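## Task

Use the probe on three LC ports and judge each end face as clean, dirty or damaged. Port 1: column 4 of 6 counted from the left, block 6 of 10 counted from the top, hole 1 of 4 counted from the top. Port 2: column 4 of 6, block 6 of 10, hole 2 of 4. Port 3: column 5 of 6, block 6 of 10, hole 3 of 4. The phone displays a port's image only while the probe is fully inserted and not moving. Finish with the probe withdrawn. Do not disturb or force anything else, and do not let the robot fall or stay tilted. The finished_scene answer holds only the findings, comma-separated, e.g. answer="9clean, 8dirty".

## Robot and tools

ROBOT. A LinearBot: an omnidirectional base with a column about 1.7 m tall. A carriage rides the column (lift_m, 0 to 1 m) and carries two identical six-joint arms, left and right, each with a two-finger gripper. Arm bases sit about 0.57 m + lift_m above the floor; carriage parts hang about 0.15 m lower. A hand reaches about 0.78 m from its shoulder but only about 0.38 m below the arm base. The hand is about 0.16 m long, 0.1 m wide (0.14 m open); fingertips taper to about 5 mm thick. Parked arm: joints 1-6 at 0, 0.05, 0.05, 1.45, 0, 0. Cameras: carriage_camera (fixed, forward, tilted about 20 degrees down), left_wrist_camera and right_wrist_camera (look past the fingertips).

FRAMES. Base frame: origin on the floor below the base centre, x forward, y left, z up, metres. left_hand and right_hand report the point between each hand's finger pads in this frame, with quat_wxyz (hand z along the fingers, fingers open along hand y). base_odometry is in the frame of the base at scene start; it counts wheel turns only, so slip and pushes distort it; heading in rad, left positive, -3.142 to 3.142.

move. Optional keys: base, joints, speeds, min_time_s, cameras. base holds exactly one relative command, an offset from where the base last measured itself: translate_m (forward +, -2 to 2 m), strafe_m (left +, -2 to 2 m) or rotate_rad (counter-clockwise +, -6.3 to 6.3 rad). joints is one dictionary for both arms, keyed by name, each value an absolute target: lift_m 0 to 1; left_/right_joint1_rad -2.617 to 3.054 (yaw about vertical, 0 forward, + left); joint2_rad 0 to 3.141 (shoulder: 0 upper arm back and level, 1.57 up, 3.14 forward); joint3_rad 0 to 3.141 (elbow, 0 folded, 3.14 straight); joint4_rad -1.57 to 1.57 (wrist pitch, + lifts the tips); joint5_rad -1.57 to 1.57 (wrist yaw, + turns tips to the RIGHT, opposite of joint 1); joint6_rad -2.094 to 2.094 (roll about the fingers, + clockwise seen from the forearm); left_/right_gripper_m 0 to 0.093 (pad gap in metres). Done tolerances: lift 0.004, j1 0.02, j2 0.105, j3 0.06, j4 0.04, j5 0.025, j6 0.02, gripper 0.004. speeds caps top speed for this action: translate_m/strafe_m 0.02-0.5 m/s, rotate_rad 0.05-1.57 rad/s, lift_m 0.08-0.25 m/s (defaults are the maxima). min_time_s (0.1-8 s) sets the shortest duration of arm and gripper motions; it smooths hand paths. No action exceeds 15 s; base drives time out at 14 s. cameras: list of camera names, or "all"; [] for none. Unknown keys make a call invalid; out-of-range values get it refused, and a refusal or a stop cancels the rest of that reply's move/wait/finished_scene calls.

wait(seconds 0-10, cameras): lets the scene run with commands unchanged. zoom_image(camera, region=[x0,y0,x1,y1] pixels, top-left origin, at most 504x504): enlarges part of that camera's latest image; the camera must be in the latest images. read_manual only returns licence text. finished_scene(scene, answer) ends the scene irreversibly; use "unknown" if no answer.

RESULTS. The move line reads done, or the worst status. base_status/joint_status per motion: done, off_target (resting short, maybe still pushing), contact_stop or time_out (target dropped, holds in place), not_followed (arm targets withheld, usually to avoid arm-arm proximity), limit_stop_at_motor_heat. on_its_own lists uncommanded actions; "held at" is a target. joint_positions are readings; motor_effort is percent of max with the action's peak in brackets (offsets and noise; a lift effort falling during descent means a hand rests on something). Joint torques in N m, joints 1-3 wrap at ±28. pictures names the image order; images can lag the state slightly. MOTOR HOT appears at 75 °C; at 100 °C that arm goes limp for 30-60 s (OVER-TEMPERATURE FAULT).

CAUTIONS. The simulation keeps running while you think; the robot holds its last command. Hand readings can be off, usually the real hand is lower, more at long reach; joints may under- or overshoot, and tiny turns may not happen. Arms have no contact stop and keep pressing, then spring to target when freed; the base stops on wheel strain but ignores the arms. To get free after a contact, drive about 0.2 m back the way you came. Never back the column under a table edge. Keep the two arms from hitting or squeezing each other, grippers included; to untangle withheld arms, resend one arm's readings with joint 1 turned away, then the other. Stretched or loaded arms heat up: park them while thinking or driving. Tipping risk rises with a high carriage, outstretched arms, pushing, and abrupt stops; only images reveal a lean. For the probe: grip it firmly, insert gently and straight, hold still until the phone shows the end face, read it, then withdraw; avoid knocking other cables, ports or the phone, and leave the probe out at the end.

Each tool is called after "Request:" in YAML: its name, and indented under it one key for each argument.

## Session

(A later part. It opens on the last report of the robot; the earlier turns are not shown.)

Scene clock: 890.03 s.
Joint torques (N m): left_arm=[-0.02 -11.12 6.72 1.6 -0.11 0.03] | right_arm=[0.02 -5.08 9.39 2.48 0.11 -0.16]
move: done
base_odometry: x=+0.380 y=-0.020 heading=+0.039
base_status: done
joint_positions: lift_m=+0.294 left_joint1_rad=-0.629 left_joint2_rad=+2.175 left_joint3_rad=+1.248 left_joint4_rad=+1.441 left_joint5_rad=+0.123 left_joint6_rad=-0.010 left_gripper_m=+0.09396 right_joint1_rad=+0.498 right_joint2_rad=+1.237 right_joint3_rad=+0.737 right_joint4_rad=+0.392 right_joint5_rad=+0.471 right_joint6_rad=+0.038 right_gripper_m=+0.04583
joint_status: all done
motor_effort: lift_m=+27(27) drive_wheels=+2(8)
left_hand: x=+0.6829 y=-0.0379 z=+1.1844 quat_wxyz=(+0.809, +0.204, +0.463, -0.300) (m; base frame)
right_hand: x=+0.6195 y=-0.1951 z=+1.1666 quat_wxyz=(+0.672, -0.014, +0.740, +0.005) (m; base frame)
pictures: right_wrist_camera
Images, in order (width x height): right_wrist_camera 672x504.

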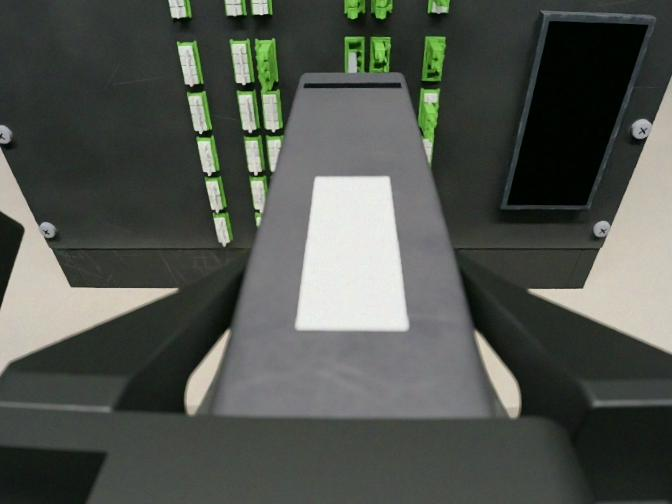

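Request:
move:
  base: {"translate_m":0.005}
  joints: {"right_joint1_rad":0.496,"right_joint5_rad":0.479}
  speeds: {"translate_m":0.02}
  cameras: ["right_wrist_camera","left_wrist_camera"]

Request:
zoom_image:
  camera: "right_wrist_camera"
  region: [320, 0, 400, 80]

Request:
zoom_image:
  camera: "left_wrist_camera"
  region: [330, 160, 390, 220]

Scene clock: 901.63 s.
Joint torques (N m): left_arm=[-0.02 -11.26 6.64 1.56 -0.11 0.08] | right_arm=[-1.2 -4.05 9.52 2.66 0 -0.18]
move: done
base_odometry: x=+0.385 y=-0.020 heading=+0.039
base_status: done
joint_positions: lift_m=+0.294 left_joint1_rad=-0.629 left_joint2_rad=+2.175 left_joint3_rad=+1.248 left_joint4_rad=+1.441 left_joint5_rad=+0.123 left_joint6_rad=-0.010 left_gripper_m=+0.09396 right_joint1_rad=+0.511 right_joint2_rad=+1.226 right_joint3_rad=+0.737 right_joint4_rad=+0.376 right_joint5_rad=+0.486 right_joint6_rad=+0.039 right_gripper_m=+0.04583
joint_status: all done
motor_effort: lift_m=+27(27) drive_wheels=+9(14)
left_hand: x=+0.6829 y=-0.0378 z=+1.1844 quat_wxyz=(+0.809, +0.204, +0.463, -0.300) (m; base frame)
right_hand: x=+0.6161 y=-0.1938 z=+1.1674 quat_wxyz=(+0.671, -0.014, +0.742, +0.003) (m; base frame)
pictures: left_wrist_camera, right_wrist_camera
Images, in order (width x height): left_wrist_camera 672x504, right_wrist_camera 672x504.

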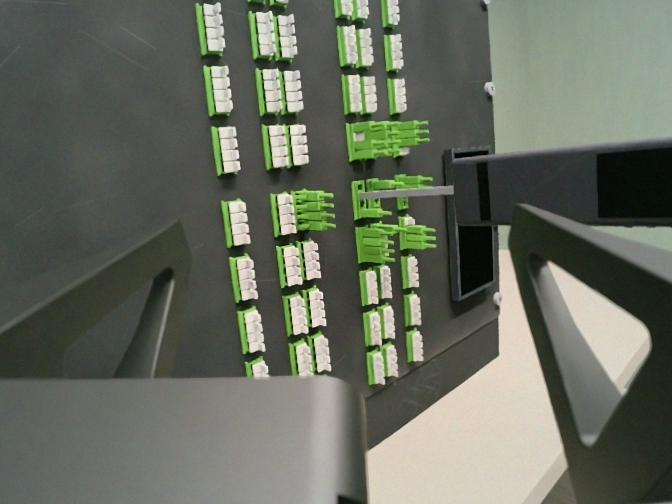

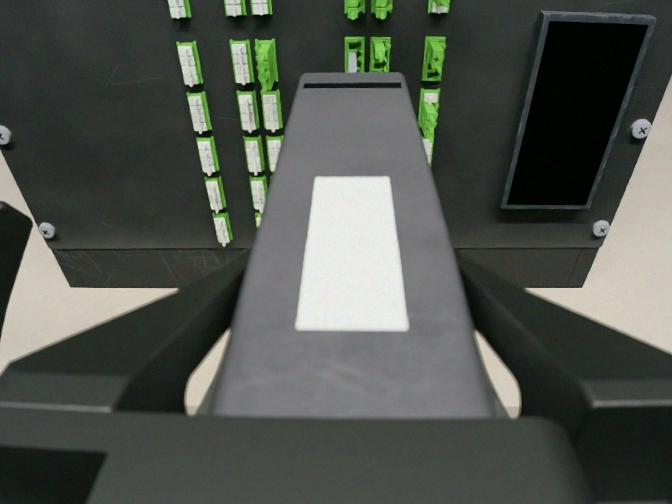

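Scaled by 6.300 from the camera's 672x504 image, which has a finer 960x720 frame.

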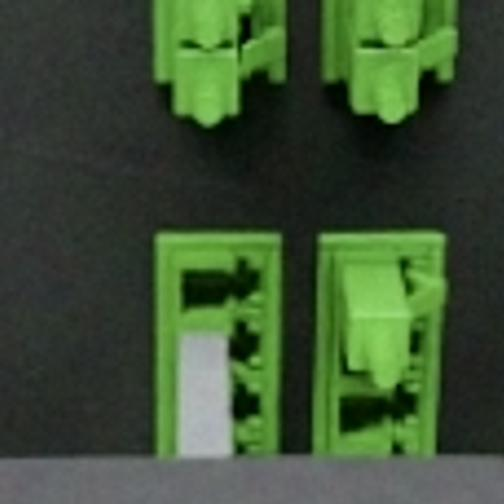

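Scaled by 8.400 from the camera's 672x504 image, which has a finer 960x720 frame.

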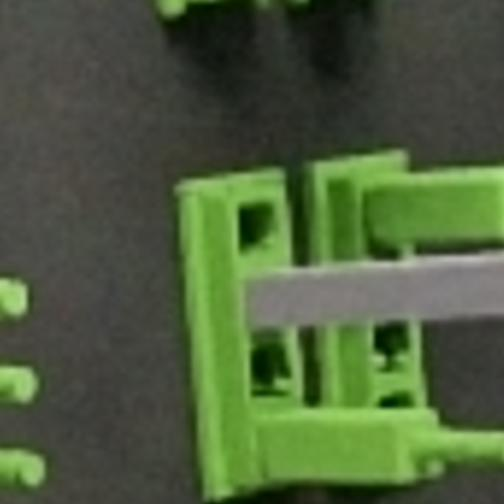

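Request:
zoom_image:
  camera: "left_wrist_camera"
  region: [340, 110, 460, 260]

Scaled by 3.360 from the camera's 672x504 image, which has a finer 960x720 frame.

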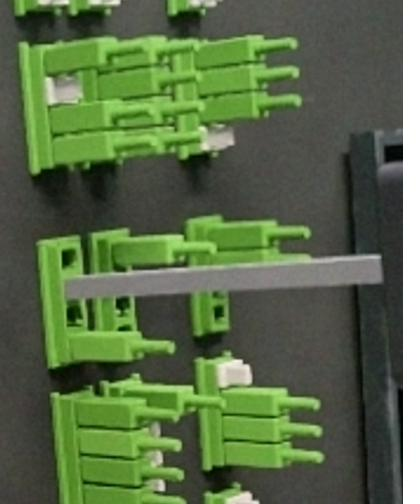

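Request:
move:
  base: {"translate_m":-0.016}
  joints: {"right_joint1_rad":0.496,"right_joint5_rad":0.472}
  speeds: {"translate_m":0.02}
  cameras: ["right_wrist_camera"]

Request:
move:
  joints: {"lift_m":0.284,"right_joint4_rad":0.465}
  speeds: {"lift_m":0.08}
  cameras: ["right_wrist_camera","left_wrist_camera"]

Request:
zoom_image:
  camera: "right_wrist_camera"
  region: [320, 0, 400, 80]

Request:
zoom_image:
  camera: "left_wrist_camera"
  region: [340, 110, 460, 260]

Scene clock: 935.17 s.
Joint torques (N m): left_arm=[0.05 -11.25 6.78 1.54 -0.09 0.08] | right_arm=[0.14 -5.86 9.72 2.43 0.13 -0.16]
move: done
base_odometry: x=+0.369 y=-0.021 heading=+0.039
base_status: done
joint_positions: lift_m=+0.294 left_joint1_rad=-0.629 left_joint2_rad=+2.175 left_joint3_rad=+1.248 left_joint4_rad=+1.441 left_joint5_rad=+0.123 left_joint6_rad=-0.010 left_gripper_m=+0.09396 right_joint1_rad=+0.496 right_joint2_rad=+1.245 right_joint3_rad=+0.737 right_joint4_rad=+0.395 right_joint5_rad=+0.467 right_joint6_rad=+0.039 right_gripper_m=+0.04583
joint_status: all done
motor_effort: lift_m=+27(27) drive_wheels=-8(13)
left_hand: x=+0.6829 y=-0.0379 z=+1.1844 quat_wxyz=(+0.809, +0.204, +0.463, -0.300) (m; base frame)
right_hand: x=+0.6209 y=-0.1947 z=+1.1644 quat_wxyz=(+0.671, -0.014, +0.742, +0.005) (m; base frame)
pictures: right_wrist_camera
Images, in order (width x height): right_wrist_camera 672x504.

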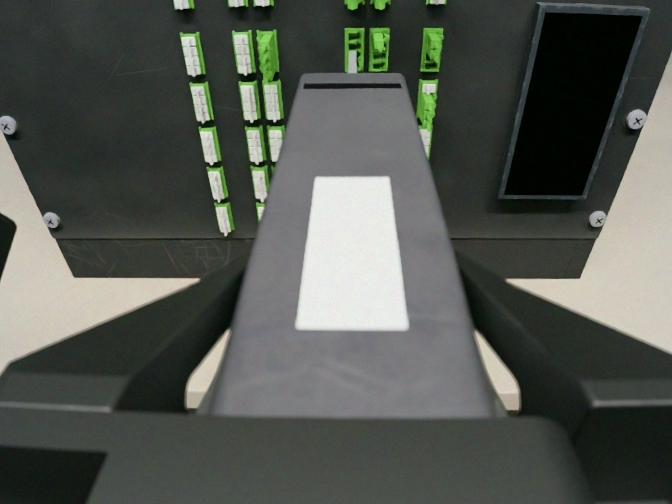

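Scene clock: 935.77 s.
Joint torques (N m): left_arm=[0.02 -11.25 6.63 1.59 -0.14 0.04] | right_arm=[0.25 -5.75 9.42 2.5 0.11 -0.17]
move: off_target
base_odometry: x=+0.369 y=-0.021 heading=+0.039
base_status: not commanded
joint_positions: lift_m=+0.284 left_joint1_rad=-0.629 left_joint2_rad=+2.175 left_joint3_rad=+1.248 left_joint4_rad=+1.440 left_joint5_rad=+0.123 left_joint6_rad=-0.010 left_gripper_m=+0.09396 right_joint1_rad=+0.496 right_joint2_rad=+1.245 right_joint3_rad=+0.737 right_joint4_rad=+0.411 right_joint5_rad=+0.467 right_joint6_rad=+0.039 right_gripper_m=+0.04583
joint_status: right_joint4_rad off_target (ended at +0.411, target +0.465); the others done
motor_effort: lift_m=+27(28) drive_wheels=-8(12)
left_hand: x=+0.6830 y=-0.0380 z=+1.1743 quat_wxyz=(+0.808, +0.204, +0.463, -0.300) (m; base frame)
right_hand: x=+0.6212 y=-0.1946 z=+1.1581 quat_wxyz=(+0.676, -0.012, +0.737, +0.007) (m; base frame)
pictures: left_wrist_camera, right_wrist_camera
Images, in order (width x height): left_wrist_camera 672x504, right_wrist_camera 672x504.

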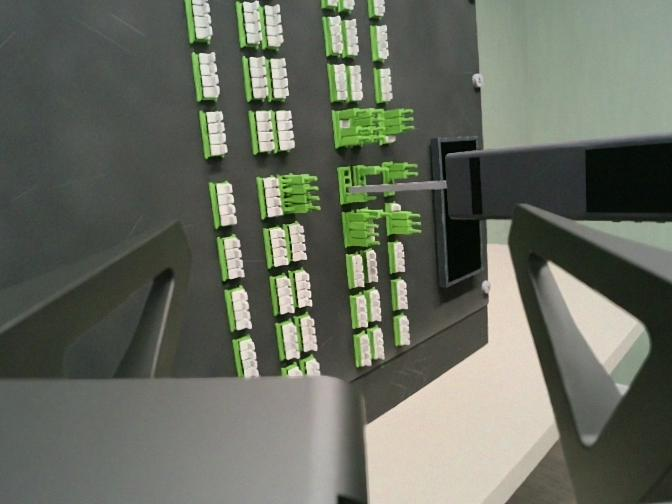

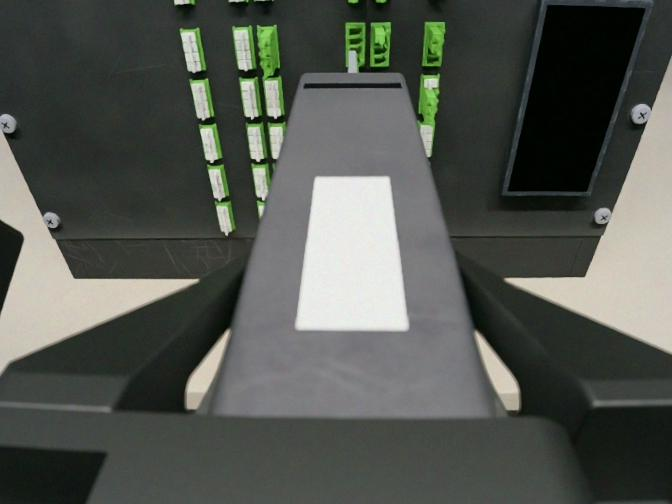

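Scaled by 6.300 from the camera's 672x504 image, which has a finer 960x720 frame.

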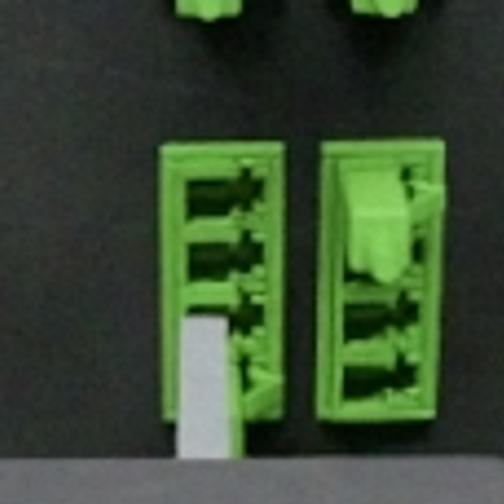

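Scaled by 3.360 from the camera's 672x504 image, which has a finer 960x720 frame.

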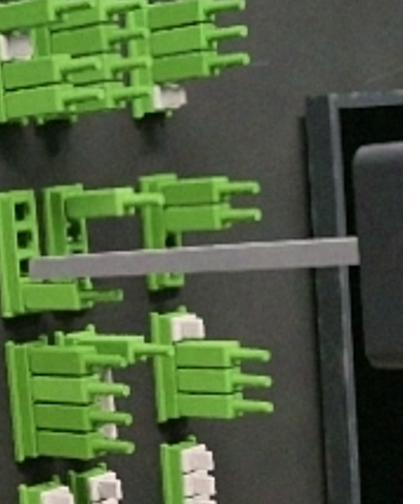

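Request:
move:
  joints: {"lift_m":0.276,"right_joint4_rad":0.498}
  speeds: {"lift_m":0.08}
  cameras: ["right_wrist_camera","left_wrist_camera"]

Request:
zoom_image:
  camera: "right_wrist_camera"
  region: [320, 0, 400, 80]

Request:
zoom_image:
  camera: "left_wrist_camera"
  region: [340, 110, 460, 260]

Scene clock: 953.90 s.
Joint torques (N m): left_arm=[0.14 -11.44 6.84 1.57 -0.1 0.04] | right_arm=[0.31 -5.78 9.47 2.53 0.11 -0.16]
move: off_target
base_odometry: x=+0.369 y=-0.021 heading=+0.039
base_status: not commanded
joint_positions: lift_m=+0.276 left_joint1_rad=-0.629 left_joint2_rad=+2.176 left_joint3_rad=+1.248 left_joint4_rad=+1.439 left_joint5_rad=+0.123 left_joint6_rad=-0.010 left_gripper_m=+0.09396 right_joint1_rad=+0.496 right_joint2_rad=+1.245 right_joint3_rad=+0.737 right_joint4_rad=+0.438 right_joint5_rad=+0.467 right_joint6_rad=+0.039 right_gripper_m=+0.04583
joint_status: right_joint4_rad off_target (ended at +0.439, target +0.498); the others done
motor_effort: lift_m=+27(28) drive_wheels=-8(12)
left_hand: x=+0.6833 y=-0.0382 z=+1.1654 quat_wxyz=(+0.808, +0.204, +0.464, -0.300) (m; base frame)
right_hand: x=+0.6217 y=-0.1943 z=+1.1563 quat_wxyz=(+0.685, -0.007, +0.729, +0.012) (m; base frame)
pictures: left_wrist_camera, right_wrist_camera
Images, in order (width x height): left_wrist_camera 672x504, right_wrist_camera 672x504.

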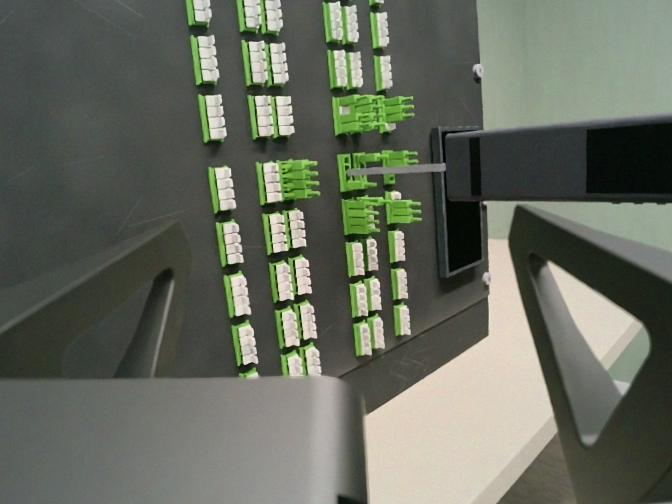

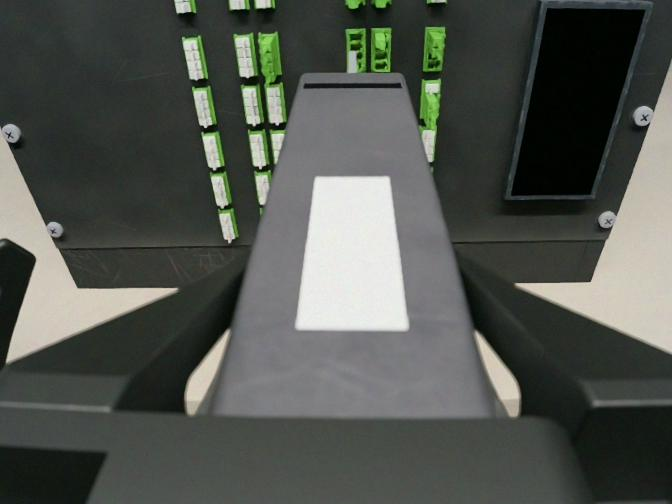

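Scaled by 6.300 from the camera's 672x504 image, which has a finer 960x720 frame.

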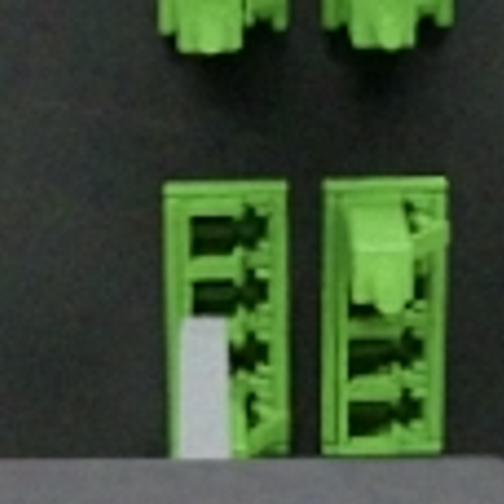

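Scaled by 3.360 from the camera's 672x504 image, which has a finer 960x720 frame.

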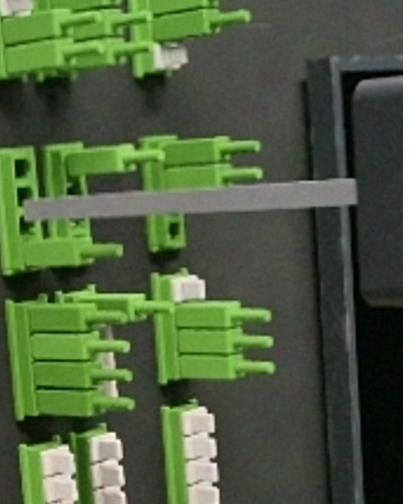

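Request:
zoom_image:
  camera: "left_wrist_camera"
  region: [335, 140, 455, 230]

Request:
zoom_image:
  camera: "left_wrist_camera"
  region: [330, 145, 390, 205]

Scaled by 4.200 from the camera's 672x504 image, which has a finer 960x720 frame.

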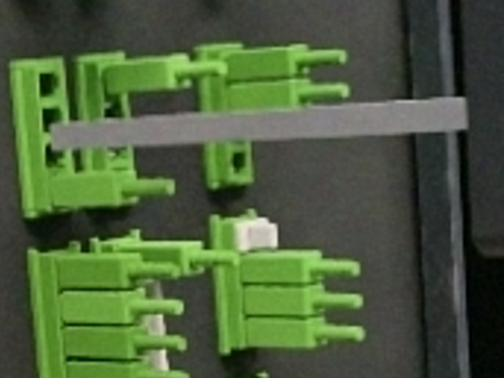

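Scaled by 8.400 from the camera's 672x504 image, which has a finer 960x720 frame.

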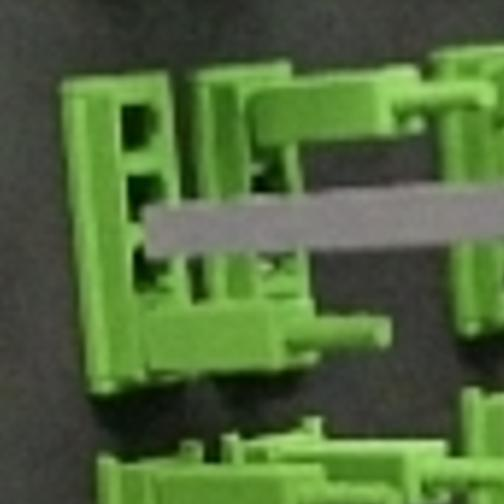

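Request:
move:
  joints: {"lift_m":0.2798,"right_joint1_rad":0.508,"right_joint5_rad":0.483}
  speeds: {"lift_m":0.08}
  cameras: ["right_wrist_camera","left_wrist_camera"]

Request:
zoom_image:
  camera: "right_wrist_camera"
  region: [320, 0, 400, 80]

Request:
zoom_image:
  camera: "left_wrist_camera"
  region: [330, 145, 390, 205]

Scene clock: 980.30 s.
Joint torques (N m): left_arm=[-0.02 -11.29 6.56 1.6 -0.11 0.08] | right_arm=[0.7 -5.98 9.58 2.52 0.12 -0.16]
move: done
base_odometry: x=+0.369 y=-0.021 heading=+0.039
base_status: not commanded
joint_positions: lift_m=+0.280 left_joint1_rad=-0.629 left_joint2_rad=+2.176 left_joint3_rad=+1.250 left_joint4_rad=+1.443 left_joint5_rad=+0.123 left_joint6_rad=-0.010 left_gripper_m=+0.09396 right_joint1_rad=+0.501 right_joint2_rad=+1.245 right_joint3_rad=+0.737 right_joint4_rad=+0.445 right_joint5_rad=+0.473 right_joint6_rad=+0.039 right_gripper_m=+0.04583
joint_status: all done
motor_effort: lift_m=+28(32) drive_wheels=-8(12)
left_hand: x=+0.6830 y=-0.0379 z=+1.1705 quat_wxyz=(+0.809, +0.203, +0.462, -0.301) (m; base frame)
right_hand: x=+0.6211 y=-0.1932 z=+1.1613 quat_wxyz=(+0.687, -0.006, +0.727, +0.013) (m; base frame)
pictures: left_wrist_camera, right_wrist_camera
Images, in order (width x height): left_wrist_camera 672x504, right_wrist_camera 672x504.

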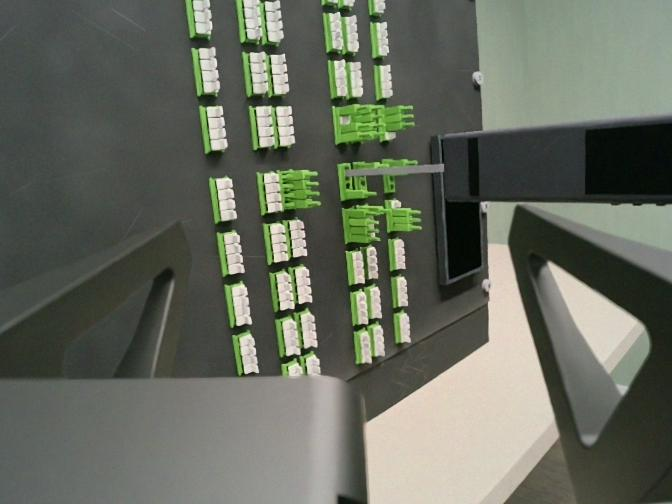

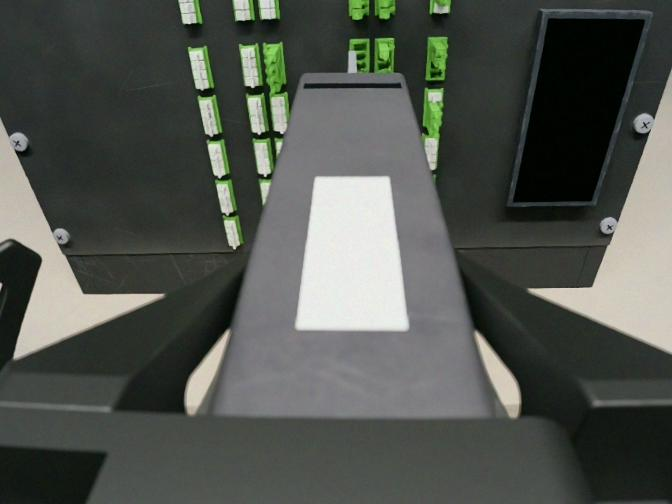

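Scaled by 6.300 from the camera's 672x504 image, which has a finer 960x720 frame.

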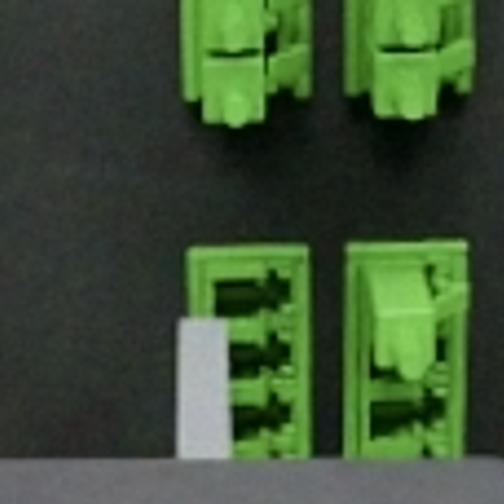

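Scaled by 8.400 from the camera's 672x504 image, which has a finer 960x720 frame.

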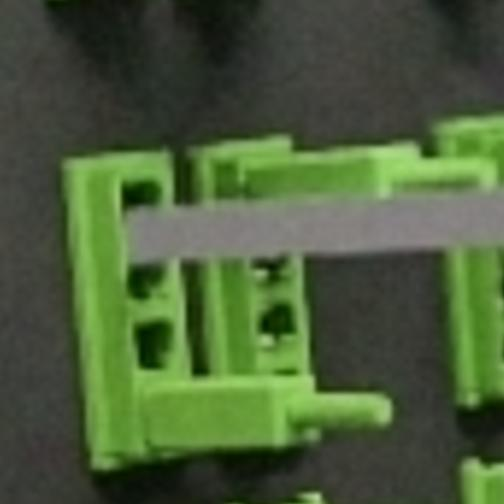

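Request:
move:
  joints: {"lift_m":0.2836,"right_joint5_rad":0.489}
  speeds: {"lift_m":0.08}
  cameras: ["right_wrist_camera","left_wrist_camera"]

Request:
zoom_image:
  camera: "right_wrist_camera"
  region: [320, 0, 400, 80]

Request:
zoom_image:
  camera: "left_wrist_camera"
  region: [330, 145, 390, 205]

Scene clock: 1000.53 s.
Joint torques (N m): left_arm=[0.25 -11.54 6.63 1.52 -0.11 0.06] | right_arm=[0.84 -5.94 9.52 2.47 0.18 -0.15]
move: done
base_odometry: x=+0.369 y=-0.021 heading=+0.039
base_status: not commanded
joint_positions: lift_m=+0.283 left_joint1_rad=-0.629 left_joint2_rad=+2.176 left_joint3_rad=+1.251 left_joint4_rad=+1.445 left_joint5_rad=+0.123 left_joint6_rad=-0.010 left_gripper_m=+0.09396 right_joint1_rad=+0.501 right_joint2_rad=+1.245 right_joint3_rad=+0.737 right_joint4_rad=+0.446 right_joint5_rad=+0.480 right_joint6_rad=+0.039 right_gripper_m=+0.04583
joint_status: all done
motor_effort: lift_m=+28(32) drive_wheels=-8(12)
left_hand: x=+0.6828 y=-0.0378 z=+1.1750 quat_wxyz=(+0.810, +0.203, +0.461, -0.301) (m; base frame)
right_hand: x=+0.6212 y=-0.1944 z=+1.1655 quat_wxyz=(+0.687, -0.004, +0.726, +0.011) (m; base frame)
pictures: left_wrist_camera, right_wrist_camera
Images, in order (width x height): left_wrist_camera 672x504, right_wrist_camera 672x504.

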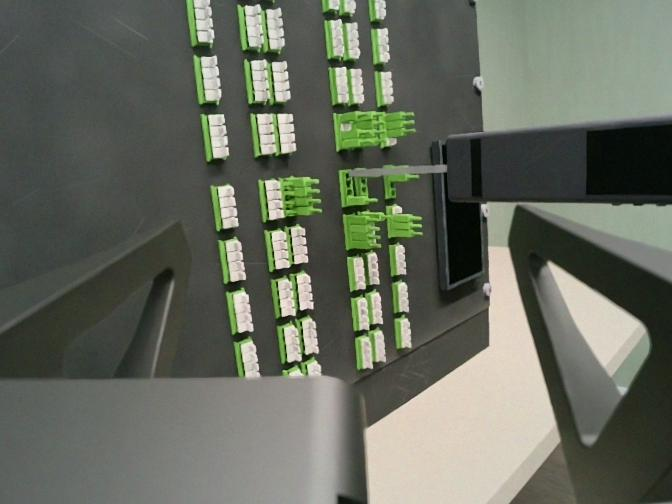

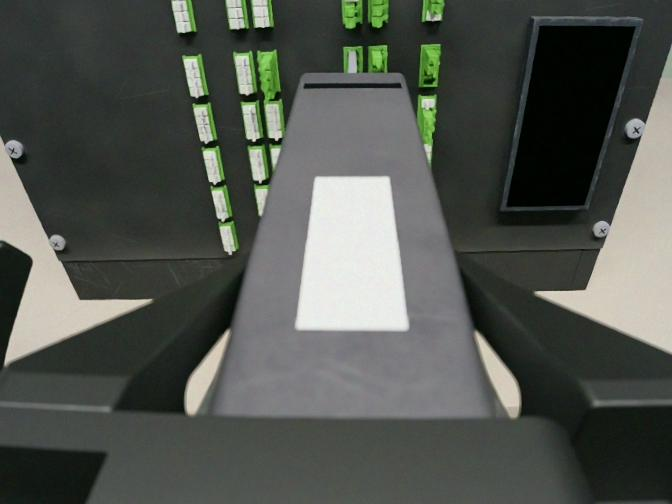

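Scaled by 6.300 from the camera's 672x504 image, which has a finer 960x720 frame.

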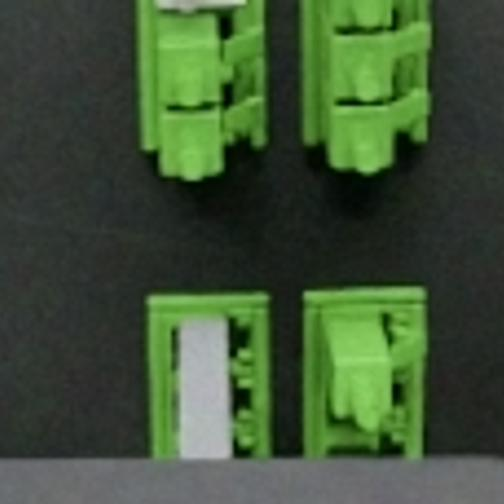

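Scaled by 8.400 from the camera's 672x504 image, which has a finer 960x720 frame.

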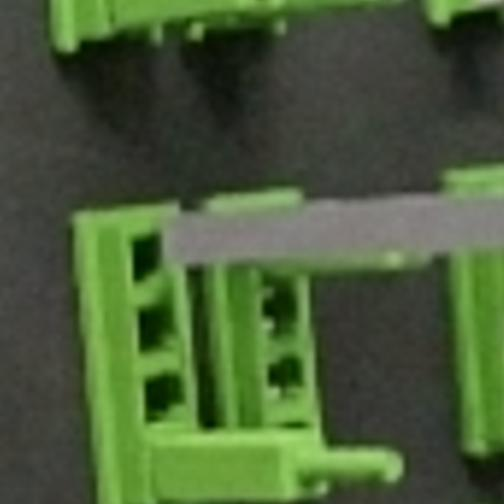

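Request:
move:
  joints: {"lift_m":0.2818}
  base: {"translate_m":0.0012}
  speeds: {"lift_m":0.08,"translate_m":0.02}
  cameras: ["right_wrist_camera","left_wrist_camera"]

Request:
zoom_image:
  camera: "right_wrist_camera"
  region: [320, 0, 400, 80]

Request:
zoom_image:
  camera: "left_wrist_camera"
  region: [330, 145, 390, 205]

Scene clock: 1013.40 s.
Joint torques (N m): left_arm=[-0.13 -11.59 6.61 1.57 -0.11 0.07] | right_arm=[0.77 -5.9 9.44 2.48 0.1 -0.17]
move: done
base_odometry: x=+0.370 y=-0.021 heading=+0.040
base_status: done
joint_positions: lift_m=+0.282 left_joint1_rad=-0.629 left_joint2_rad=+2.176 left_joint3_rad=+1.251 left_joint4_rad=+1.444 left_joint5_rad=+0.123 left_joint6_rad=-0.010 left_gripper_m=+0.09396 right_joint1_rad=+0.504 right_joint2_rad=+1.245 right_joint3_rad=+0.737 right_joint4_rad=+0.445 right_joint5_rad=+0.484 right_joint6_rad=+0.039 right_gripper_m=+0.04583
joint_status: all done
motor_effort: lift_m=+26(26) drive_wheels=-2(15)
left_hand: x=+0.6830 y=-0.0376 z=+1.1735 quat_wxyz=(+0.810, +0.203, +0.461, -0.301) (m; base frame)
right_hand: x=+0.6209 y=-0.1942 z=+1.1639 quat_wxyz=(+0.687, -0.003, +0.726, +0.010) (m; base frame)
pictures: left_wrist_camera, right_wrist_camera
Images, in order (width x height): left_wrist_camera 672x504, right_wrist_camera 672x504.

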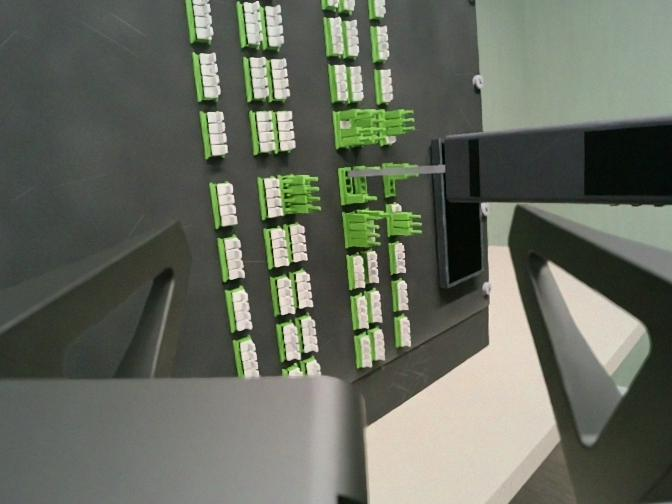

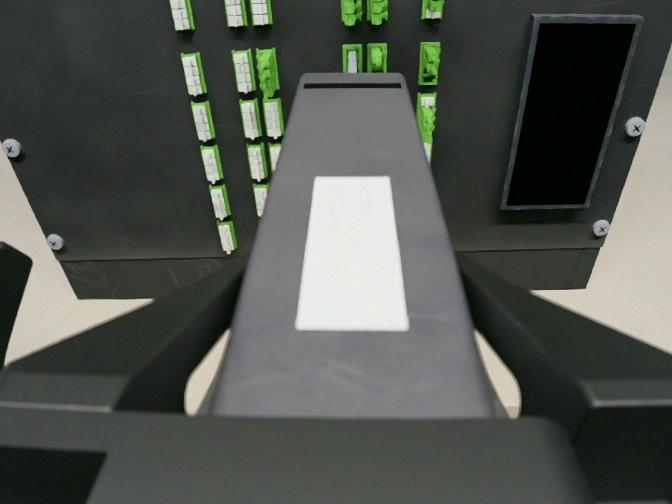

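Scaled by 6.300 from the camera's 672x504 image, which has a finer 960x720 frame.

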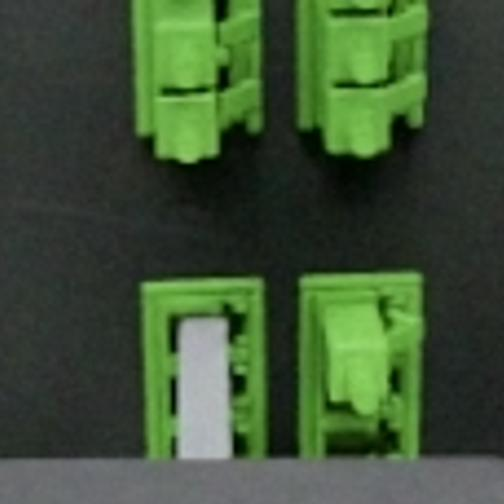

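Scaled by 8.400 from the camera's 672x504 image, which has a finer 960x720 frame.

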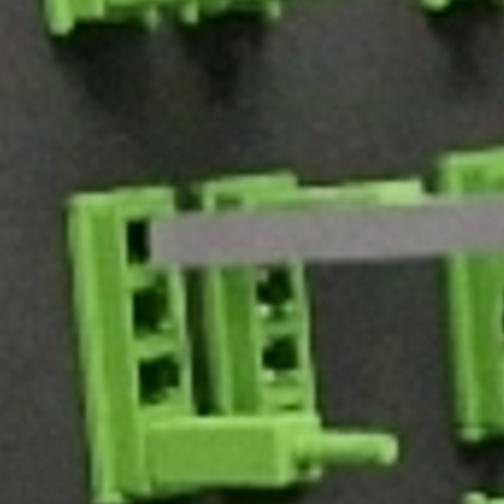

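Request:
move:
  joints: {"right_joint1_rad":0.5135,"right_joint5_rad":0.484}
  cameras: ["right_wrist_camera","left_wrist_camera"]

Request:
zoom_image:
  camera: "right_wrist_camera"
  region: [320, 0, 400, 80]

Request:
zoom_image:
  camera: "left_wrist_camera"
  region: [330, 145, 390, 205]

Scene clock: 1026.80 s.
Joint torques (N m): left_arm=[-0.03 -11.45 6.58 1.55 -0.13 0.08] | right_arm=[0.94 -5.86 9.46 2.49 0.06 -0.17]
move: done
base_odometry: x=+0.370 y=-0.021 heading=+0.040
base_status: not commanded
joint_positions: lift_m=+0.282 left_joint1_rad=-0.629 left_joint2_rad=+2.176 left_joint3_rad=+1.251 left_joint4_rad=+1.444 left_joint5_rad=+0.123 left_joint6_rad=-0.010 left_gripper_m=+0.09396 right_joint1_rad=+0.506 right_joint2_rad=+1.245 right_joint3_rad=+0.737 right_joint4_rad=+0.445 right_joint5_rad=+0.484 right_joint6_rad=+0.039 right_gripper_m=+0.04583
joint_status: all done
motor_effort: lift_m=+26(26) drive_wheels=-2(2)
left_hand: x=+0.6830 y=-0.0376 z=+1.1735 quat_wxyz=(+0.810, +0.203, +0.461, -0.301) (m; base frame)
right_hand: x=+0.6206 y=-0.1931 z=+1.1639 quat_wxyz=(+0.687, -0.004, +0.726, +0.011) (m; base frame)
pictures: left_wrist_camera, right_wrist_camera
Images, in order (width x height): left_wrist_camera 672x504, right_wrist_camera 672x504.

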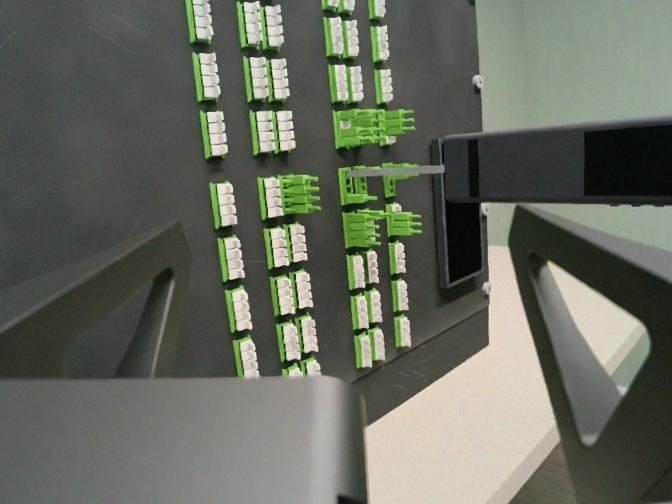

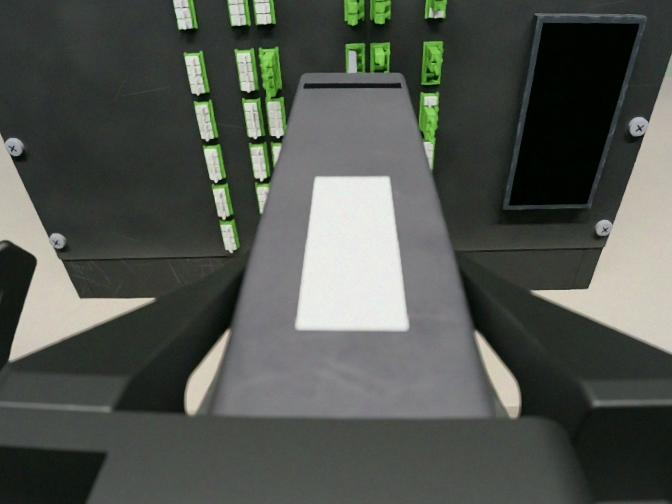

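Scaled by 6.300 from the camera's 672x504 image, which has a finer 960x720 frame.

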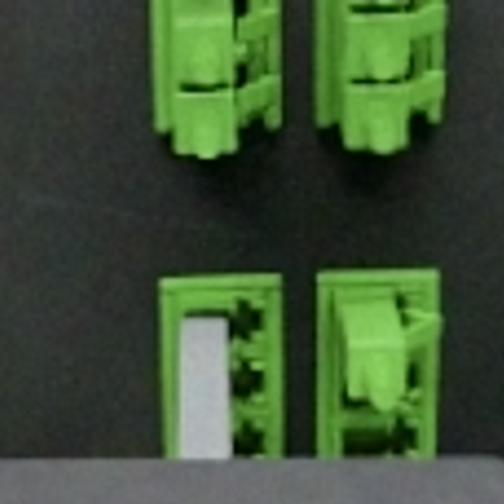

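Scaled by 8.400 from the camera's 672x504 image, which has a finer 960x720 frame.

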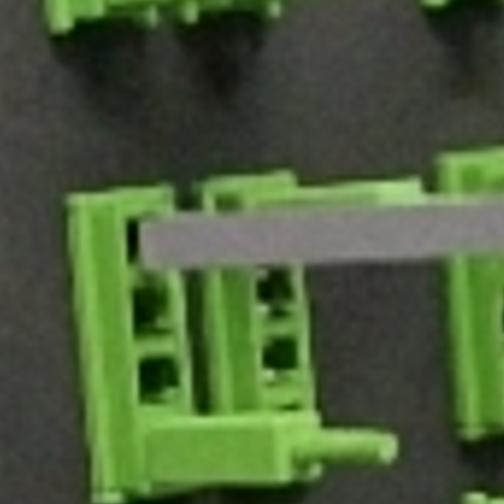

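Request:
move:
  joints: {"right_joint1_rad":0.506,"right_joint5_rad":0.484}
  base: {"translate_m":0.0012}
  speeds: {"translate_m":0.02}
  cameras: ["right_wrist_camera","left_wrist_camera"]

Request:
zoom_image:
  camera: "right_wrist_camera"
  region: [320, 0, 400, 80]

Request:
zoom_image:
  camera: "left_wrist_camera"
  region: [330, 145, 390, 205]

Scene clock: 1036.60 s.
Joint torques (N m): left_arm=[-0.03 -11.51 6.37 1.58 -0.11 0.08] | right_arm=[0.1 -5.96 9.48 2.48 0.04 -0.14]
move: done
base_odometry: x=+0.372 y=-0.021 heading=+0.040
base_status: done
joint_positions: lift_m=+0.282 left_joint1_rad=-0.629 left_joint2_rad=+2.176 left_joint3_rad=+1.251 left_joint4_rad=+1.442 left_joint5_rad=+0.123 left_joint6_rad=-0.010 left_gripper_m=+0.09396 right_joint1_rad=+0.506 right_joint2_rad=+1.245 right_joint3_rad=+0.737 right_joint4_rad=+0.445 right_joint5_rad=+0.484 right_joint6_rad=+0.039 right_gripper_m=+0.04583
joint_status: all done
motor_effort: lift_m=+26(26) drive_wheels=+2(10)
left_hand: x=+0.6832 y=-0.0378 z=+1.1731 quat_wxyz=(+0.809, +0.203, +0.462, -0.300) (m; base frame)
right_hand: x=+0.6206 y=-0.1931 z=+1.1637 quat_wxyz=(+0.687, -0.004, +0.727, +0.011) (m; base frame)
pictures: left_wrist_camera, right_wrist_camera
Images, in order (width x height): left_wrist_camera 672x504, right_wrist_camera 672x504.

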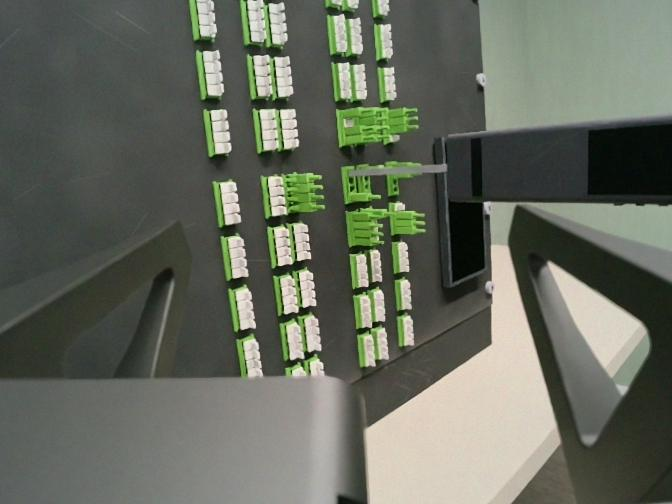

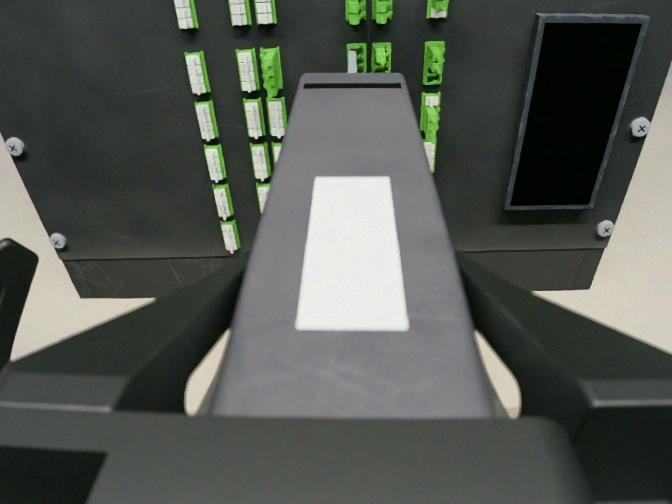

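Scaled by 6.300 from the camera's 672x504 image, which has a finer 960x720 frame.

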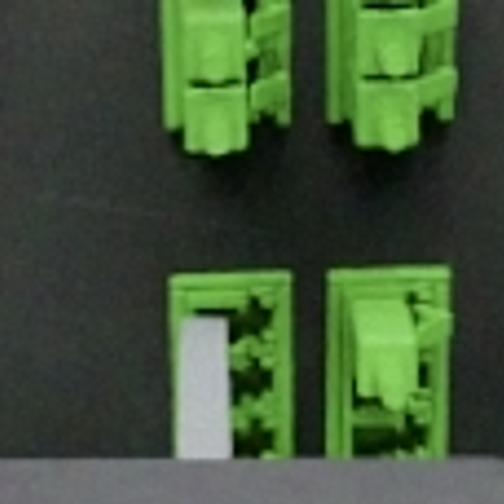

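Scaled by 8.400 from the camera's 672x504 image, which has a finer 960x720 frame.

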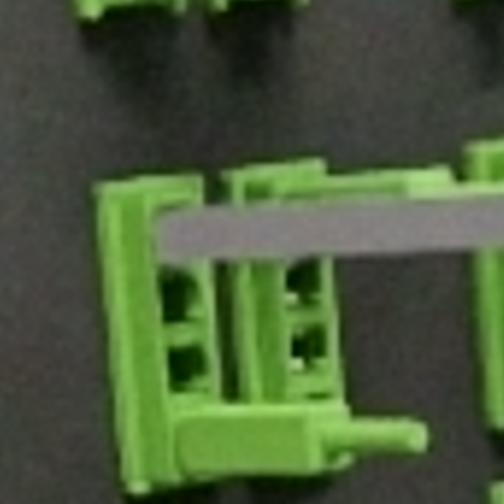

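Request:
move:
  joints: {"lift_m":0.2822,"right_joint5_rad":0.4955}
  speeds: {"lift_m":0.08}
  cameras: ["right_wrist_camera","left_wrist_camera"]

Request:
zoom_image:
  camera: "right_wrist_camera"
  region: [320, 0, 400, 80]

Request:
zoom_image:
  camera: "left_wrist_camera"
  region: [330, 145, 390, 205]

Scene clock: 1048.20 s.
Joint torques (N m): left_arm=[0.23 -11.43 6.5 1.55 -0.1 0.07] | right_arm=[0.16 -5.79 9.46 2.5 0.13 -0.18]
move: done
base_odometry: x=+0.372 y=-0.021 heading=+0.040
base_status: not commanded
joint_positions: lift_m=+0.282 left_joint1_rad=-0.629 left_joint2_rad=+2.176 left_joint3_rad=+1.251 left_joint4_rad=+1.442 left_joint5_rad=+0.123 left_joint6_rad=-0.010 left_gripper_m=+0.09396 right_joint1_rad=+0.506 right_joint2_rad=+1.245 right_joint3_rad=+0.737 right_joint4_rad=+0.445 right_joint5_rad=+0.486 right_joint6_rad=+0.039 right_gripper_m=+0.04583
joint_status: all done
motor_effort: lift_m=+28(29) drive_wheels=+1(1)
left_hand: x=+0.6832 y=-0.0378 z=+1.1731 quat_wxyz=(+0.809, +0.203, +0.462, -0.300) (m; base frame)
right_hand: x=+0.6206 y=-0.1934 z=+1.1638 quat_wxyz=(+0.687, -0.004, +0.727, +0.010) (m; base frame)
pictures: left_wrist_camera, right_wrist_camera
Images, in order (width x height): left_wrist_camera 672x504, right_wrist_camera 672x504.

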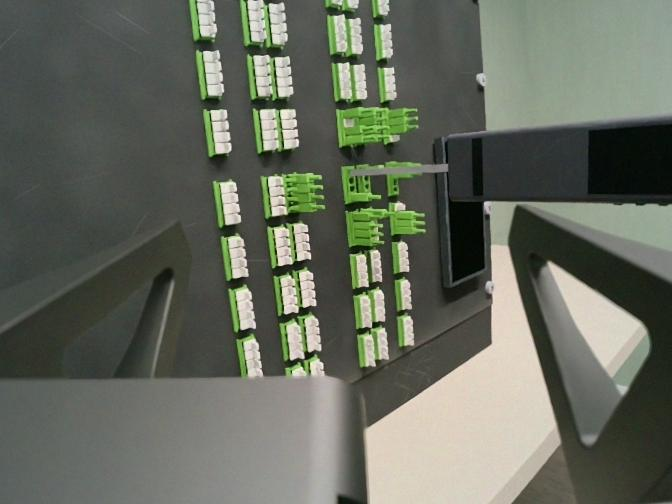

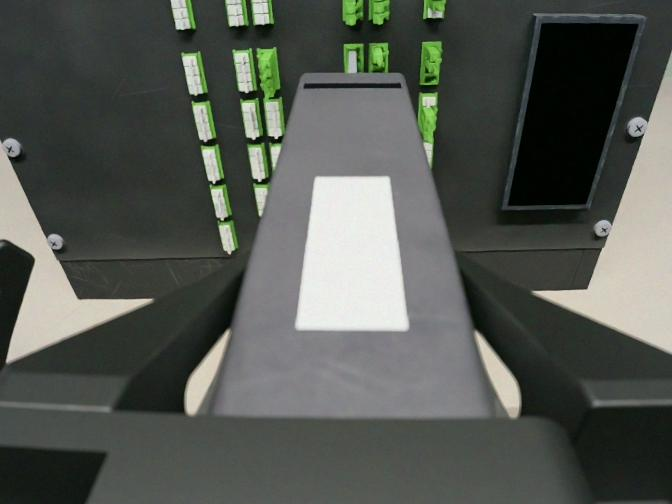

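Scaled by 6.300 from the camera's 672x504 image, which has a finer 960x720 frame.

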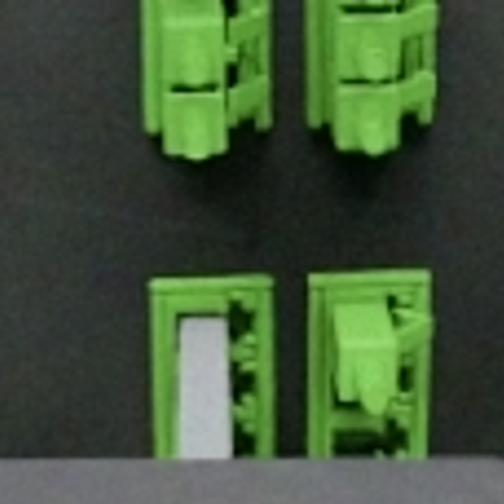

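Scaled by 8.400 from the camera's 672x504 image, which has a finer 960x720 frame.

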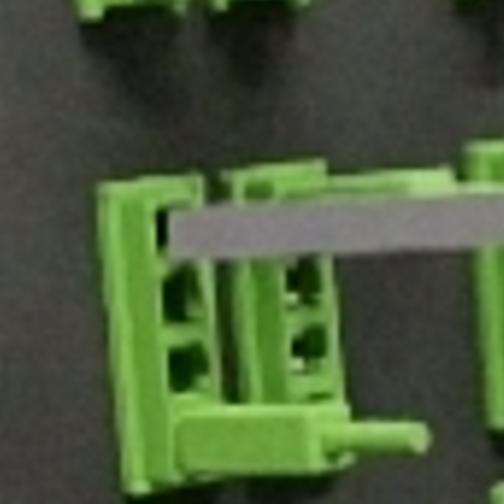

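Request:
move:
  joints: {"right_joint1_rad":0.5148}
  cameras: ["right_wrist_camera"]

Request:
zoom_image:
  camera: "right_wrist_camera"
  region: [320, 0, 400, 80]

Scene clock: 1053.17 s.
Joint torques (N m): left_arm=[-0.03 -11.34 6.5 1.56 -0.12 0.05] | right_arm=[0.91 -5.9 9.46 2.49 0.13 -0.17]
move: done
base_odometry: x=+0.372 y=-0.021 heading=+0.040
base_status: not commanded
joint_positions: lift_m=+0.282 left_joint1_rad=-0.629 left_joint2_rad=+2.176 left_joint3_rad=+1.251 left_joint4_rad=+1.442 left_joint5_rad=+0.123 left_joint6_rad=-0.010 left_gripper_m=+0.09396 right_joint1_rad=+0.506 right_joint2_rad=+1.245 right_joint3_rad=+0.737 right_joint4_rad=+0.445 right_joint5_rad=+0.487 right_joint6_rad=+0.039 right_gripper_m=+0.04583
joint_status: all done
motor_effort: lift_m=+28(28) drive_wheels=+1(1)
left_hand: x=+0.6832 y=-0.0378 z=+1.1731 quat_wxyz=(+0.809, +0.203, +0.462, -0.300) (m; base frame)
right_hand: x=+0.6206 y=-0.1936 z=+1.1638 quat_wxyz=(+0.687, -0.003, +0.727, +0.010) (m; base frame)
pictures: right_wrist_camera
Images, in order (width x height): right_wrist_camera 672x504.

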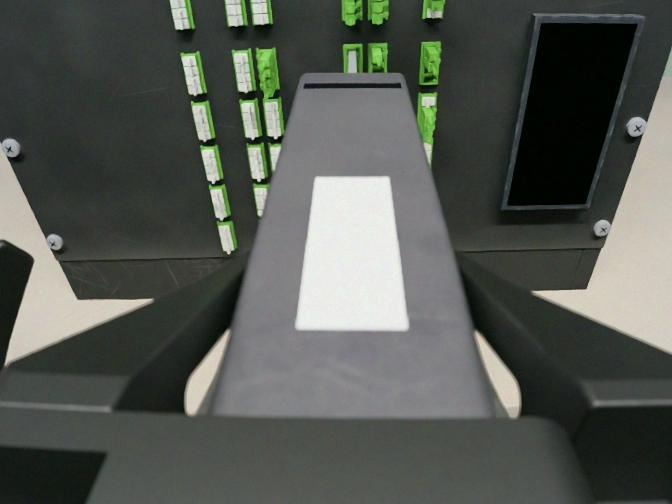

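Scaled by 6.300 from the camera's 672x504 image, which has a finer 960x720 frame.

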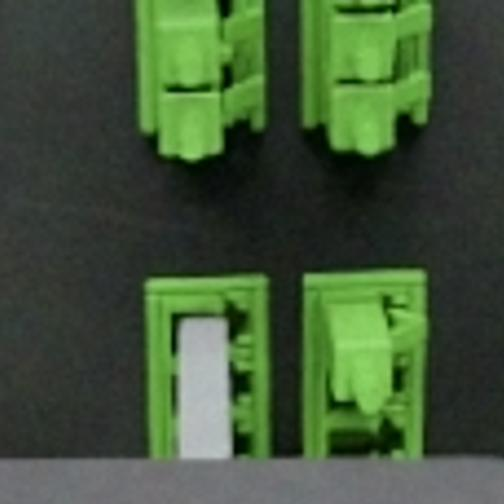

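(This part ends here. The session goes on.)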